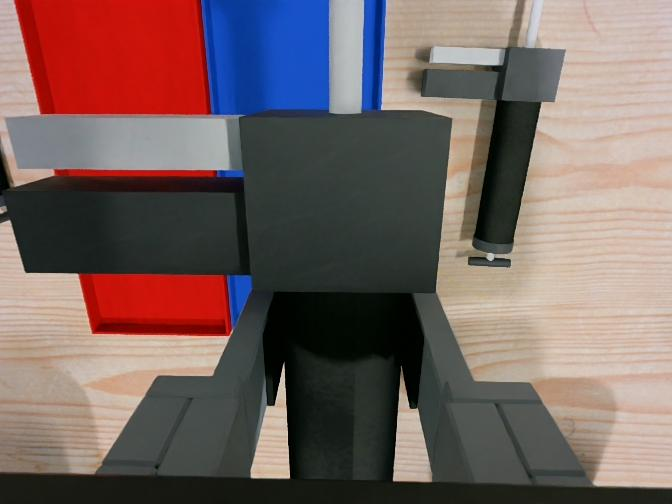

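>>> move:
  target:
    - [0,0,0,0,0,0,0.4,0.5,-0.3,0.017,0.007,-0.3,0,0,0,-1,1,-0.6]
    - [0,0,0,0,0,0,0.4,0.5,-0.3,0.017,0.007,-0.4605,0,0,0,-1,1,-0.6]
  speed: [0.25,0.1]
  cameras: ["cam_right_wrist"]

Scene clock: 205.80 s.
left_arm: end_effector_position=(+0.4784, +0.4002, +0.5041) width_mm=74.99 is_grasped=0 force_n=0.00 end_effector_quat_wxyz=(+0.711, +0.703, +0.005, +0.007) | right_arm: end_effector_position=(+0.4403, -0.0361, +0.0322) width_mm=35.14 is_grasped=1 force_n=44.50 end_effector_quat_wxyz=(-0.004, +0.708, -0.706, +0.004)
Joint positions: left_arm=[-0.102 0.528 0.917 1.434 -1.422 2.32 -3.177] | right_arm=[0.185 1.623 1.057 2.054 -4.576 -1.183 2.032]
Joint torques (N m): left_arm=[0.63 -21.6 4.46 17.59 -3.43 4.19 -1.45] | right_arm=[7.38 -31.37 12.93 9.62 0.68 -2.11 -2.11]
Hand target: left_arm +0.4784, +0.4002, +0.5041; +0.711, +0.703, +0.005, +0.007 | right_arm +0.4402, -0.0360, +0.0322; -0.004, +0.708, -0.706, +0.004
Off the commanded pose: left_arm 0.000 m, 0 deg | right_arm 0.000 m, 0 deg.
move: done
camera_calibration:
cam_right_wrist: T_world_to_cam=[[0.00724331, -0.99989, -0.012917, -0.0371339], [-0.928419, -0.0115229, 0.371356, 0.421085], [-0.371465, 0.00930251, -0.928401, 0.312244], [0, 0, 0, 1]] pos_world=[0.507199, -0.0351823, 0.133035]
Images, in order (width x height): cam_right_wrist 672x504.

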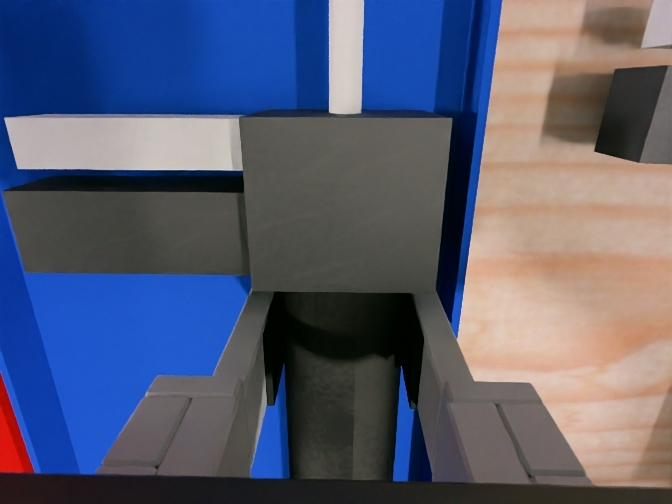

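>>> move:
  target: [0,0,0,0,0,0,0.4,0.5,-0.3,0.0,0.003,-0.004,0,0,0,-1,1,-0.6]
  speed: 0.05

>>> execute_actions:
  actions:
    - [[0,0,0,0,0,0,0.4,0.5,-0.3,0,0,0,0,0,0,-0.16,1,-0.7]]

>>> move:
  target:
    - [0,0,0,0,0,0,0.4,0.5,-0.3,0,0,0.35,0,0,0,-0.16,1,-0.7]
    - [0,0,0,0,0,0,0.4,0.5,-0.3,0,-0.5,0.5,0,0,0,0.4,1,-0.5]
  speed: 0.3
  blend: 0.03
  cameras: ["cam_right_wrist"]

Scene clock: 207.13 s.
left_arm: end_effector_position=(+0.4784, +0.4002, +0.5041) width_mm=74.99 is_grasped=0 force_n=0.00 end_effector_quat_wxyz=(+0.711, +0.703, +0.005, +0.007) | right_arm: end_effector_position=(+0.4402, -0.0343, +0.0298) width_mm=35.14 is_grasped=1 force_n=44.50 end_effector_quat_wxyz=(-0.004, +0.708, -0.706, +0.004)
Joint positions: left_arm=[-0.102 0.528 0.917 1.434 -1.422 2.32 -3.177] | right_arm=[0.195 1.632 1.058 2.073 -4.576 -1.182 2.026]
Joint torques (N m): left_arm=[0.7 -21.92 4.41 17.66 -3.39 4.22 -1.38] | right_arm=[7.29 -31.67 15.08 9.9 -0.57 -1.42 -2.08]
Hand target: left_arm +0.4784, +0.4002, +0.5041; +0.711, +0.703, +0.005, +0.007 | right_arm +0.4402, -0.0342, +0.0298; -0.004, +0.708, -0.706, +0.004
Off the commanded pose: left_arm 0.000 m, 0 deg | right_arm 0.000 m, 0 deg.
move: done

Scene clock: 207.83 s.
left_arm: end_effector_position=(+0.4784, +0.4002, +0.5041) width_mm=74.99 is_grasped=0 force_n=0.00 end_effector_quat_wxyz=(+0.711, +0.703, +0.005, +0.007) | right_arm: end_effector_position=(+0.4402, -0.0342, +0.0299) width_mm=44.19 is_grasped=0 force_n=0.00 end_effector_quat_wxyz=(-0.004, +0.708, -0.706, +0.004)
Joint positions: left_arm=[-0.102 0.528 0.917 1.434 -1.422 2.32 -3.177] | right_arm=[0.195 1.632 1.058 2.073 -4.576 -1.182 2.026]
Joint torques (N m): left_arm=[0.78 -21.77 4.47 17.54 -3.27 4.1 -1.36] | right_arm=[5.56 -28.97 10.6 7.77 -1.81 -1.87 -2.11]
Hand target: left_arm +0.4784, +0.4002, +0.5041; +0.711, +0.703, +0.005, +0.007 | right_arm +0.4402, -0.0342, +0.0298; -0.004, +0.708, -0.706, +0.004
Off the commanded pose: left_arm 0.000 m, 0 deg | right_arm 0.000 m, 0 deg.

Scene clock: 210.70 s.
left_arm: end_effector_position=(+0.4784, +0.4002, +0.5041) width_mm=74.99 is_grasped=0 force_n=0.00 end_effector_quat_wxyz=(+0.711, +0.703, +0.005, +0.007) | right_arm: end_effector_position=(+0.4402, -0.3342, +0.3298) width_mm=74.99 is_grasped=0 force_n=0.00 end_effector_quat_wxyz=(-0.004, +0.708, -0.706, +0.004)
Joint positions: left_arm=[-0.102 0.528 0.917 1.434 -1.422 2.32 -3.177] | right_arm=[-0.801 0.969 1.494 1.371 -4.22 -1.457 1.674]
Joint torques (N m): left_arm=[0.77 -21.72 4.67 17.56 -3.39 4.17 -1.41] | right_arm=[-1.56 -17.65 16.25 13.64 3.57 -3.13 -2.02]
Hand target: left_arm +0.4784, +0.4002, +0.5041; +0.711, +0.703, +0.005, +0.007 | right_arm +0.4402, -0.3342, +0.3298; -0.004, +0.708, -0.706, +0.004
Off the commanded pose: left_arm 0.000 m, 0 deg | right_arm 0.000 m, 0 deg.
move: done
camera_calibration:
cam_right_wrist: T_world_to_cam=[[0.00711118, -0.999891, -0.0129758, -0.331365], [-0.928337, -0.0114242, 0.371564, 0.307035], [-0.371671, 0.0094037, -0.928317, 0.591412], [0, 0, 0, 1]] pos_world=[0.507199, -0.333382, 0.430635]
Images, in order (width x height): cam_right_wrist 672x504.

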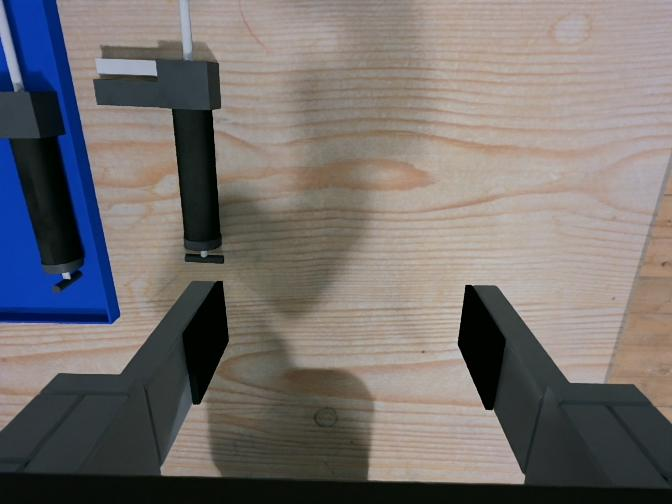

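>>> move:
  target:
    - [0,-0.08,-0.09,0.5,0,0,0.4,0.5,-0.3,0,0,0.1,0,0,-0.5,0.4,1,-0.5]
    - [0.036,-0.16,-0.507,0.385,-0.385,-0.385,0.4,0.5,-0.3,-0.034,0.2,0.188,0.385,0.385,-0.385,0.4,1,-0.5]
  speed: 0.35
  cameras: ["all"]

Scene clock: 216.70 s.
left_arm: end_effector_position=(+0.5000, +0.3042, +0.1999) width_mm=75.00 is_grasped=0 force_n=0.00 end_effector_quat_wxyz=(+0.010, +0.706, -0.708, +0.002) | right_arm: end_effector_position=(+0.4198, -0.2143, +0.4427) width_mm=75.00 is_grasped=0 force_n=0.00 end_effector_quat_wxyz=(+0.001, -0.001, +0.711, +0.703)
Joint positions: left_arm=[-0.774 0.502 0.709 1.018 -0.381 0.661 -2.184] | right_arm=[-1.151 1.557 1.673 1.365 -3.313 -0.978 2.531]
Joint torques (N m): left_arm=[0.65 -19 3.32 17.82 -1.52 -4.57 1.34] | right_arm=[6.33 -16.41 19.64 -6.07 8.14 1.77 -2.17]
Hand target: left_arm +0.5000, +0.3042, +0.1999; +0.010, +0.706, -0.708, +0.002 | right_arm +0.4198, -0.2142, +0.4426; +0.001, -0.001, +0.711, +0.703
Off the commanded pose: left_arm 0.000 m, 0 deg | right_arm 0.000 m, 0 deg.
move: done
camera_calibration:
cam_left_wrist: T_world_to_cam=[[0.00545975, -0.999973, -0.00491126, 0.306456], [-0.915902, -0.00697187, 0.401342, 0.404754], [-0.401365, 0.002307, -0.915915, 0.506135], [0, 0, 0, 1]] pos_world=[0.572187, 0.308102, 0.302637]
cam_right_wrist: T_world_to_cam=[[-0.999888, 0.0133134, -0.00686814, 0.427345], [-0.0113262, -0.371768, 0.928256, -0.46101], [0.00980486, 0.92823, 0.371877, 0.148623], [0, 0, 0, 1]] pos_world=[0.420618, -0.315035, 0.375601]

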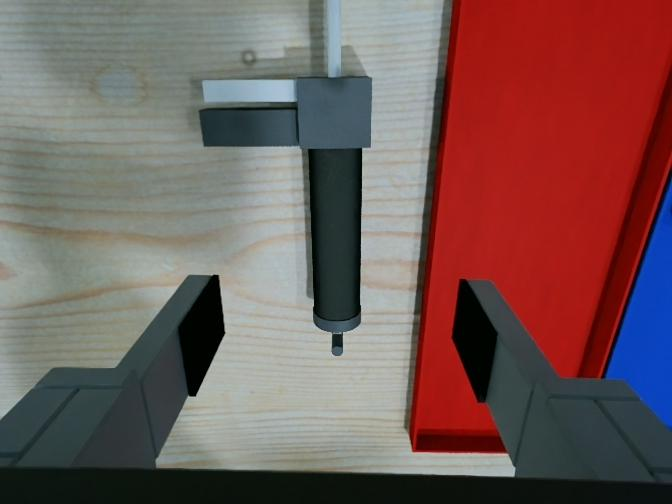

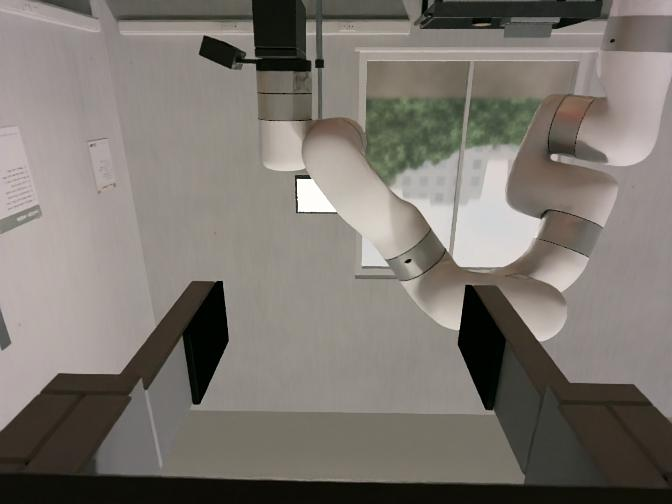

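>>> move:
  target: [0.005,0.006,-0.289,-0.006,0.006,0.006,0.4,0.5,-0.3,0,0,0,0,0,0,0.4,1,-0.5]
  speed: 0.2

>>> execute_actions:
  actions:
    - [[0,0,0,0,0,0,-1,1,-0.6,0,0,0,0,0,0,0.4,1,-0.5]]
    - [[0,0,0,0,0,0,-1,1,-0.6,0,0,0,0,0,0,0.4,1,-0.5]]

>>> move:
  target:
    - [0,0,0.3,0,0,0,-1,1,-0.6,0,0,0,0,0,0,0.4,1,-0.5]
    - [-0.138,-0.1,0.4,0,0,0.495,-1,1,-0.6,0,0,0,0,0,0,0.4,1,-0.5]
    - [-0.138,-0.223,0.47,-0.385,0.385,0.385,-1,1,-0.6,0,0.2,0,0,0,0,0.4,1,-0.5]
  speed: 0.3
  cameras: ["all"]

Scene clock: 218.53 s.
left_arm: end_effector_position=(+0.5030, +0.3078, +0.0265) width_mm=75.00 is_grasped=0 force_n=0.00 end_effector_quat_wxyz=(+0.023, +0.712, -0.701, +0.002) | right_arm: end_effector_position=(+0.4198, -0.2142, +0.4426) width_mm=75.00 is_grasped=0 force_n=0.00 end_effector_quat_wxyz=(+0.001, -0.001, +0.711, +0.703)
Joint positions: left_arm=[-0.501 0.945 0.422 1.198 -0.725 0.421 -1.938] | right_arm=[-1.151 1.557 1.673 1.365 -3.313 -0.978 2.531]
Joint torques (N m): left_arm=[0.13 -26.03 4.67 13.16 -1.64 -4.5 1.42] | right_arm=[6.15 -16.67 17.61 -6.1 7.64 1.61 -2]
Hand target: left_arm +0.5030, +0.3078, +0.0265; +0.023, +0.712, -0.701, +0.002 | right_arm +0.4198, -0.2142, +0.4426; +0.001, -0.001, +0.711, +0.703
Off the commanded pose: left_arm 0.000 m, 0 deg | right_arm 0.000 m, 0 deg.
move: done

Scene clock: 219.73 s.
left_arm: end_effector_position=(+0.5030, +0.3078, +0.0265) width_mm=34.89 is_grasped=1 force_n=47.26 end_effector_quat_wxyz=(+0.023, +0.713, -0.701, +0.002) | right_arm: end_effector_position=(+0.4198, -0.2142, +0.4426) width_mm=75.00 is_grasped=0 force_n=0.00 end_effector_quat_wxyz=(+0.001, -0.001, +0.711, +0.703)
Joint positions: left_arm=[-0.501 0.945 0.421 1.198 -0.725 0.421 -1.938] | right_arm=[-1.151 1.557 1.673 1.365 -3.313 -0.978 2.531]
Joint torques (N m): left_arm=[-1.76 -27.93 11.77 9.8 0.54 -3.32 0.7] | right_arm=[6.42 -17.01 17.63 -6.06 7.61 1.6 -2.02]
Hand target: left_arm +0.5030, +0.3078, +0.0265; +0.023, +0.712, -0.701, +0.002 | right_arm +0.4198, -0.2142, +0.4426; +0.001, -0.001, +0.711, +0.703
Off the commanded pose: left_arm 0.000 m, 0 deg | right_arm 0.000 m, 0 deg.

Scene clock: 227.03 s.
left_arm: end_effector_position=(+0.4202, +0.1740, +0.3085) width_mm=34.90 is_grasped=1 force_n=47.09 end_effector_quat_wxyz=(+0.718, +0.696, +0.018, +0.007) | right_arm: end_effector_position=(+0.4198, -0.0942, +0.4426) width_mm=75.00 is_grasped=0 force_n=0.00 end_effector_quat_wxyz=(+0.001, -0.001, +0.711, +0.703)
Joint positions: left_arm=[-0.55 0.643 0.798 0.871 -1.627 1.949 -2.723] | right_arm=[-0.952 1.54 1.635 1.295 -3.335 -0.707 2.554]
Joint torques (N m): left_arm=[0.28 -21.13 3.69 13.61 -2.82 7.57 1.33] | right_arm=[6.48 -26.59 17.08 3.69 -0.11 1.86 2.39]
Hand target: left_arm +0.4202, +0.1740, +0.3085; +0.718, +0.696, +0.018, +0.007 | right_arm +0.4198, -0.0942, +0.4426; +0.001, -0.001, +0.711, +0.703
Off the commanded pose: left_arm 0.000 m, 0 deg | right_arm 0.000 m, 0 deg.
move: done
camera_calibration:
cam_left_wrist: T_world_to_cam=[[0.9996, 0.0139351, -0.0246298, -0.410852], [0.0165258, 0.419074, 0.907802, -0.335021], [0.022972, -0.907845, 0.418676, 0.142222], [0, 0, 0, 1]] pos_world=[0.412957, 0.275239, 0.234469]
cam_right_wrist: T_world_to_cam=[[-0.99989, 0.0131839, -0.00681134, 0.4257], [-0.0112253, -0.371771, 0.928257, -0.416404], [0.00970578, 0.928231, 0.371878, 0.0371845], [0, 0, 0, 1]] pos_world=[0.420618, -0.194935, 0.375601]

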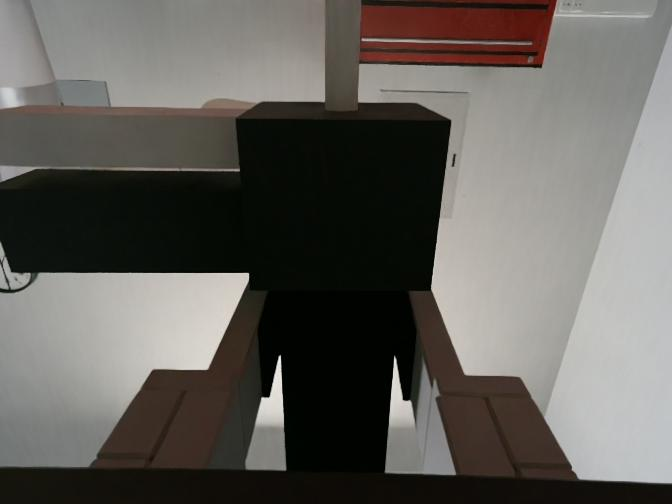

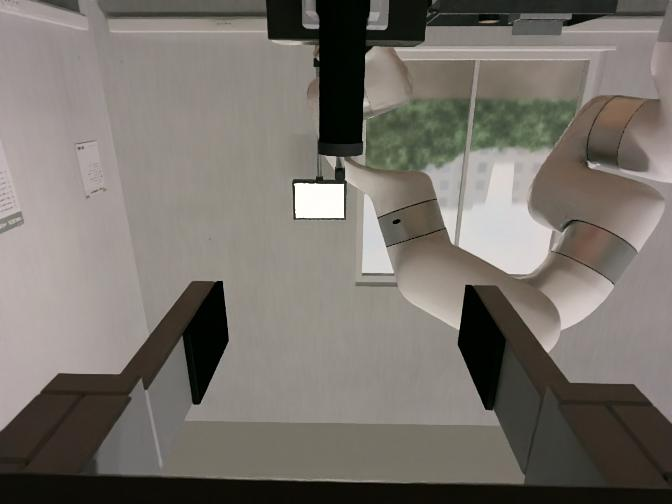

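>>> move:
  target: [0,0,0,0,0,0,-1,1,-0.6,0.001,0.447,0.006,0,0,0,0.4,1,-0.5]
  speed: 0.2

>>> execute_actions:
  actions:
    - [[0,0,0,0,0,0,-1,1,-0.6,0,0,0,0,0,0,-1,0.5,-0.5]]
    - [[0,0,0,0,0,0,-1,1,-0.6,0,0,0,0,0,0,-1,0.5,-0.5]]
  cameras: ["cam_right_wrist"]

>>> move:
  target: [0,0,0,0,0,0,-1,1,-0.6,0,0,0.02,0,0,0,-1,0.5,-0.5]
  speed: 0.04

>>> move:
  target: [0,0,0,0,0,0,-1,1,-0.6,0,0,0.02,0,0,0,-1,0.5,-0.5]
  speed: 0.04

>>> move:
  target: [0,0,0,0,0,0,-1,1,-0.6,0,0,0.02,0,0,0,-1,0.5,-0.5]
  speed: 0.04

>>> move:
  target: [0,0,0,0,0,0,-1,1,-0.6,0,0,0.02,0,0,0,-1,0.5,-0.5]
  speed: 0.04
  cameras: ["cam_right_wrist"]

Scene clock: 229.50 s.
left_arm: end_effector_position=(+0.4202, +0.1740, +0.3085) width_mm=34.90 is_grasped=1 force_n=47.09 end_effector_quat_wxyz=(+0.718, +0.696, +0.018, +0.007) | right_arm: end_effector_position=(+0.4204, +0.1739, +0.4462) width_mm=75.00 is_grasped=0 force_n=0.00 end_effector_quat_wxyz=(+0.001, -0.001, +0.711, +0.703)
Joint positions: left_arm=[-0.55 0.644 0.797 0.871 -1.627 1.949 -2.723] | right_arm=[-0.244 1.519 1.553 1.66 -3.381 -0.362 2.605]
Joint torques (N m): left_arm=[0.41 -21.5 3.83 13.45 -2.73 7.41 1.32] | right_arm=[6.83 -21.54 22.66 4.2 -0.66 -0.39 -0.34]
Hand target: left_arm +0.4202, +0.1740, +0.3085; +0.718, +0.696, +0.018, +0.007 | right_arm +0.4204, +0.1740, +0.4462; +0.001, -0.001, +0.711, +0.703
Off the commanded pose: left_arm 0.000 m, 0 deg | right_arm 0.000 m, 0 deg.
move: done

Scene clock: 230.70 s.
left_arm: end_effector_position=(+0.4202, +0.1740, +0.3085) width_mm=34.90 is_grasped=1 force_n=48.97 end_effector_quat_wxyz=(+0.718, +0.696, +0.018, +0.007) | right_arm: end_effector_position=(+0.4204, +0.1740, +0.4462) width_mm=8.17 is_grasped=1 force_n=44.23 end_effector_quat_wxyz=(+0.001, -0.001, +0.711, +0.703)
Joint positions: left_arm=[-0.55 0.644 0.797 0.871 -1.627 1.949 -2.723] | right_arm=[-0.244 1.519 1.553 1.66 -3.381 -0.362 2.605]
Joint torques (N m): left_arm=[-0.37 -23.02 12.5 13.57 -2.97 4.42 -2.6] | right_arm=[6.85 -21.44 21.31 -11.62 -0.31 -1.19 -1.42]
Hand target: left_arm +0.4202, +0.1740, +0.3085; +0.718, +0.696, +0.018, +0.007 | right_arm +0.4204, +0.1740, +0.4462; +0.001, -0.001, +0.711, +0.703
Off the commanded pose: left_arm 0.000 m, 0 deg | right_arm 0.000 m, 0 deg.
camera_calibration:
cam_right_wrist: T_world_to_cam=[[-0.999888, 0.013314, -0.00686845, 0.422802], [-0.0113276, -0.371855, 0.928222, -0.320005], [0.00980428, 0.928195, 0.371964, -0.21309], [0, 0, 0, 1]] pos_world=[0.421218, 0.0731648, 0.379201]
Images, in order (width x height): cam_right_wrist 672x504.

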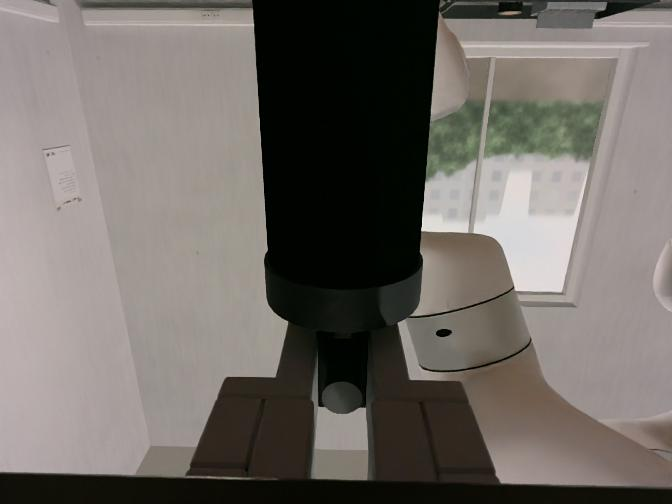

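Scene clock: 231.50 s.
left_arm: end_effector_position=(+0.4202, +0.1740, +0.3085) width_mm=34.90 is_grasped=1 force_n=48.97 end_effector_quat_wxyz=(+0.718, +0.696, +0.018, +0.007) | right_arm: end_effector_position=(+0.4204, +0.1740, +0.4582) width_mm=8.17 is_grasped=1 force_n=44.22 end_effector_quat_wxyz=(+0.001, -0.001, +0.711, +0.703)
Joint positions: left_arm=[-0.55 0.644 0.798 0.871 -1.627 1.949 -2.723] | right_arm=[-0.24 1.489 1.557 1.664 -3.369 -0.364 2.623]
Joint torques (N m): left_arm=[-2.66 -23.75 12.37 13.49 -3.6 3.1 -2.68] | right_arm=[10.43 -33.79 24.13 -1.26 8.45 -2.62 2.35]
Hand target: left_arm +0.4202, +0.1740, +0.3085; +0.718, +0.696, +0.018, +0.007 | right_arm +0.4204, +0.1740, +0.4582; +0.001, -0.001, +0.711, +0.703
Off the commanded pose: left_arm 0.000 m, 0 deg | right_arm 0.000 m, 0 deg.
move: done

Scene clock: 232.30 s.
left_arm: end_effector_position=(+0.4202, +0.1740, +0.3084) width_mm=34.90 is_grasped=1 force_n=48.94 end_effector_quat_wxyz=(+0.718, +0.696, +0.018, +0.007) | right_arm: end_effector_position=(+0.4204, +0.1740, +0.4702) width_mm=8.17 is_grasped=1 force_n=44.21 end_effector_quat_wxyz=(+0.001, -0.001, +0.711, +0.703)
Joint positions: left_arm=[-0.55 0.644 0.798 0.871 -1.627 1.949 -2.723] | right_arm=[-0.236 1.461 1.561 1.67 -3.357 -0.367 2.64]
Joint torques (N m): left_arm=[-4.25 -24.68 11.18 13.48 -3.72 2.8 -2.74] | right_arm=[9.84 -33.67 24.17 0.19 8.45 -2.27 2.45]
Hand target: left_arm +0.4202, +0.1740, +0.3085; +0.718, +0.696, +0.018, +0.007 | right_arm +0.4204, +0.1740, +0.4702; +0.001, -0.001, +0.711, +0.703
Off the commanded pose: left_arm 0.000 m, 0 deg | right_arm 0.000 m, 0 deg.
move: done

Scene clock: 233.10 s.
left_arm: end_effector_position=(+0.4202, +0.1740, +0.3085) width_mm=34.90 is_grasped=1 force_n=48.89 end_effector_quat_wxyz=(+0.718, +0.696, +0.018, +0.007) | right_arm: end_effector_position=(+0.4204, +0.1740, +0.4822) width_mm=8.17 is_grasped=1 force_n=44.19 end_effector_quat_wxyz=(+0.001, -0.001, +0.711, +0.703)
Joint positions: left_arm=[-0.55 0.644 0.798 0.871 -1.627 1.949 -2.723] | right_arm=[-0.231 1.432 1.564 1.677 -3.345 -0.371 2.658]
Joint torques (N m): left_arm=[-4.29 -25.51 10.71 13.55 -3.78 2.85 -2.71] | right_arm=[9.75 -33.76 24.13 1.36 8.34 -2.01 2.33]
Hand target: left_arm +0.4202, +0.1740, +0.3085; +0.718, +0.696, +0.018, +0.007 | right_arm +0.4204, +0.1740, +0.4822; +0.001, -0.001, +0.711, +0.703
Off the commanded pose: left_arm 0.000 m, 0 deg | right_arm 0.000 m, 0 deg.
move: done

Scene clock: 233.90 s.
left_arm: end_effector_position=(+0.4202, +0.1740, +0.3085) width_mm=34.90 is_grasped=1 force_n=48.85 end_effector_quat_wxyz=(+0.718, +0.696, +0.018, +0.007) | right_arm: end_effector_position=(+0.4204, +0.1740, +0.4942) width_mm=8.17 is_grasped=1 force_n=44.17 end_effector_quat_wxyz=(+0.001, -0.001, +0.711, +0.703)
Joint positions: left_arm=[-0.55 0.644 0.798 0.871 -1.627 1.949 -2.723] | right_arm=[-0.225 1.404 1.567 1.687 -3.334 -0.377 2.675]
Joint torques (N m): left_arm=[-4.33 -26.02 10.52 13.42 -3.54 2.87 -2.7] | right_arm=[9.3 -34.16 24.16 2.38 8.32 -1.81 2.42]
Hand target: left_arm +0.4202, +0.1740, +0.3085; +0.718, +0.696, +0.018, +0.007 | right_arm +0.4204, +0.1740, +0.4942; +0.001, -0.001, +0.711, +0.703
Off the commanded pose: left_arm 0.000 m, 0 deg | right_arm 0.000 m, 0 deg.
move: done
camera_calibration:
cam_right_wrist: T_world_to_cam=[[-0.999889, 0.013277, -0.006775, 0.423094], [-0.0112262, -0.37177, 0.928257, -0.364531], [0.00980576, 0.92823, 0.371878, -0.230874], [0, 0, 0, 1]] pos_world=[0.421218, 0.0731648, 0.427101]
Images, in order (width x height): cam_right_wrist 672x504.

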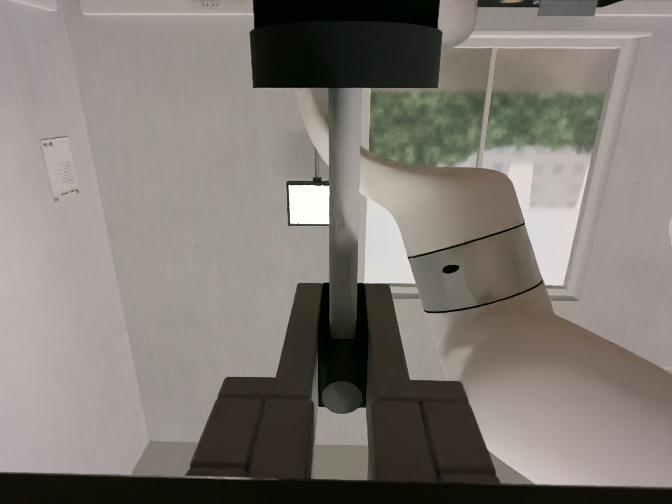

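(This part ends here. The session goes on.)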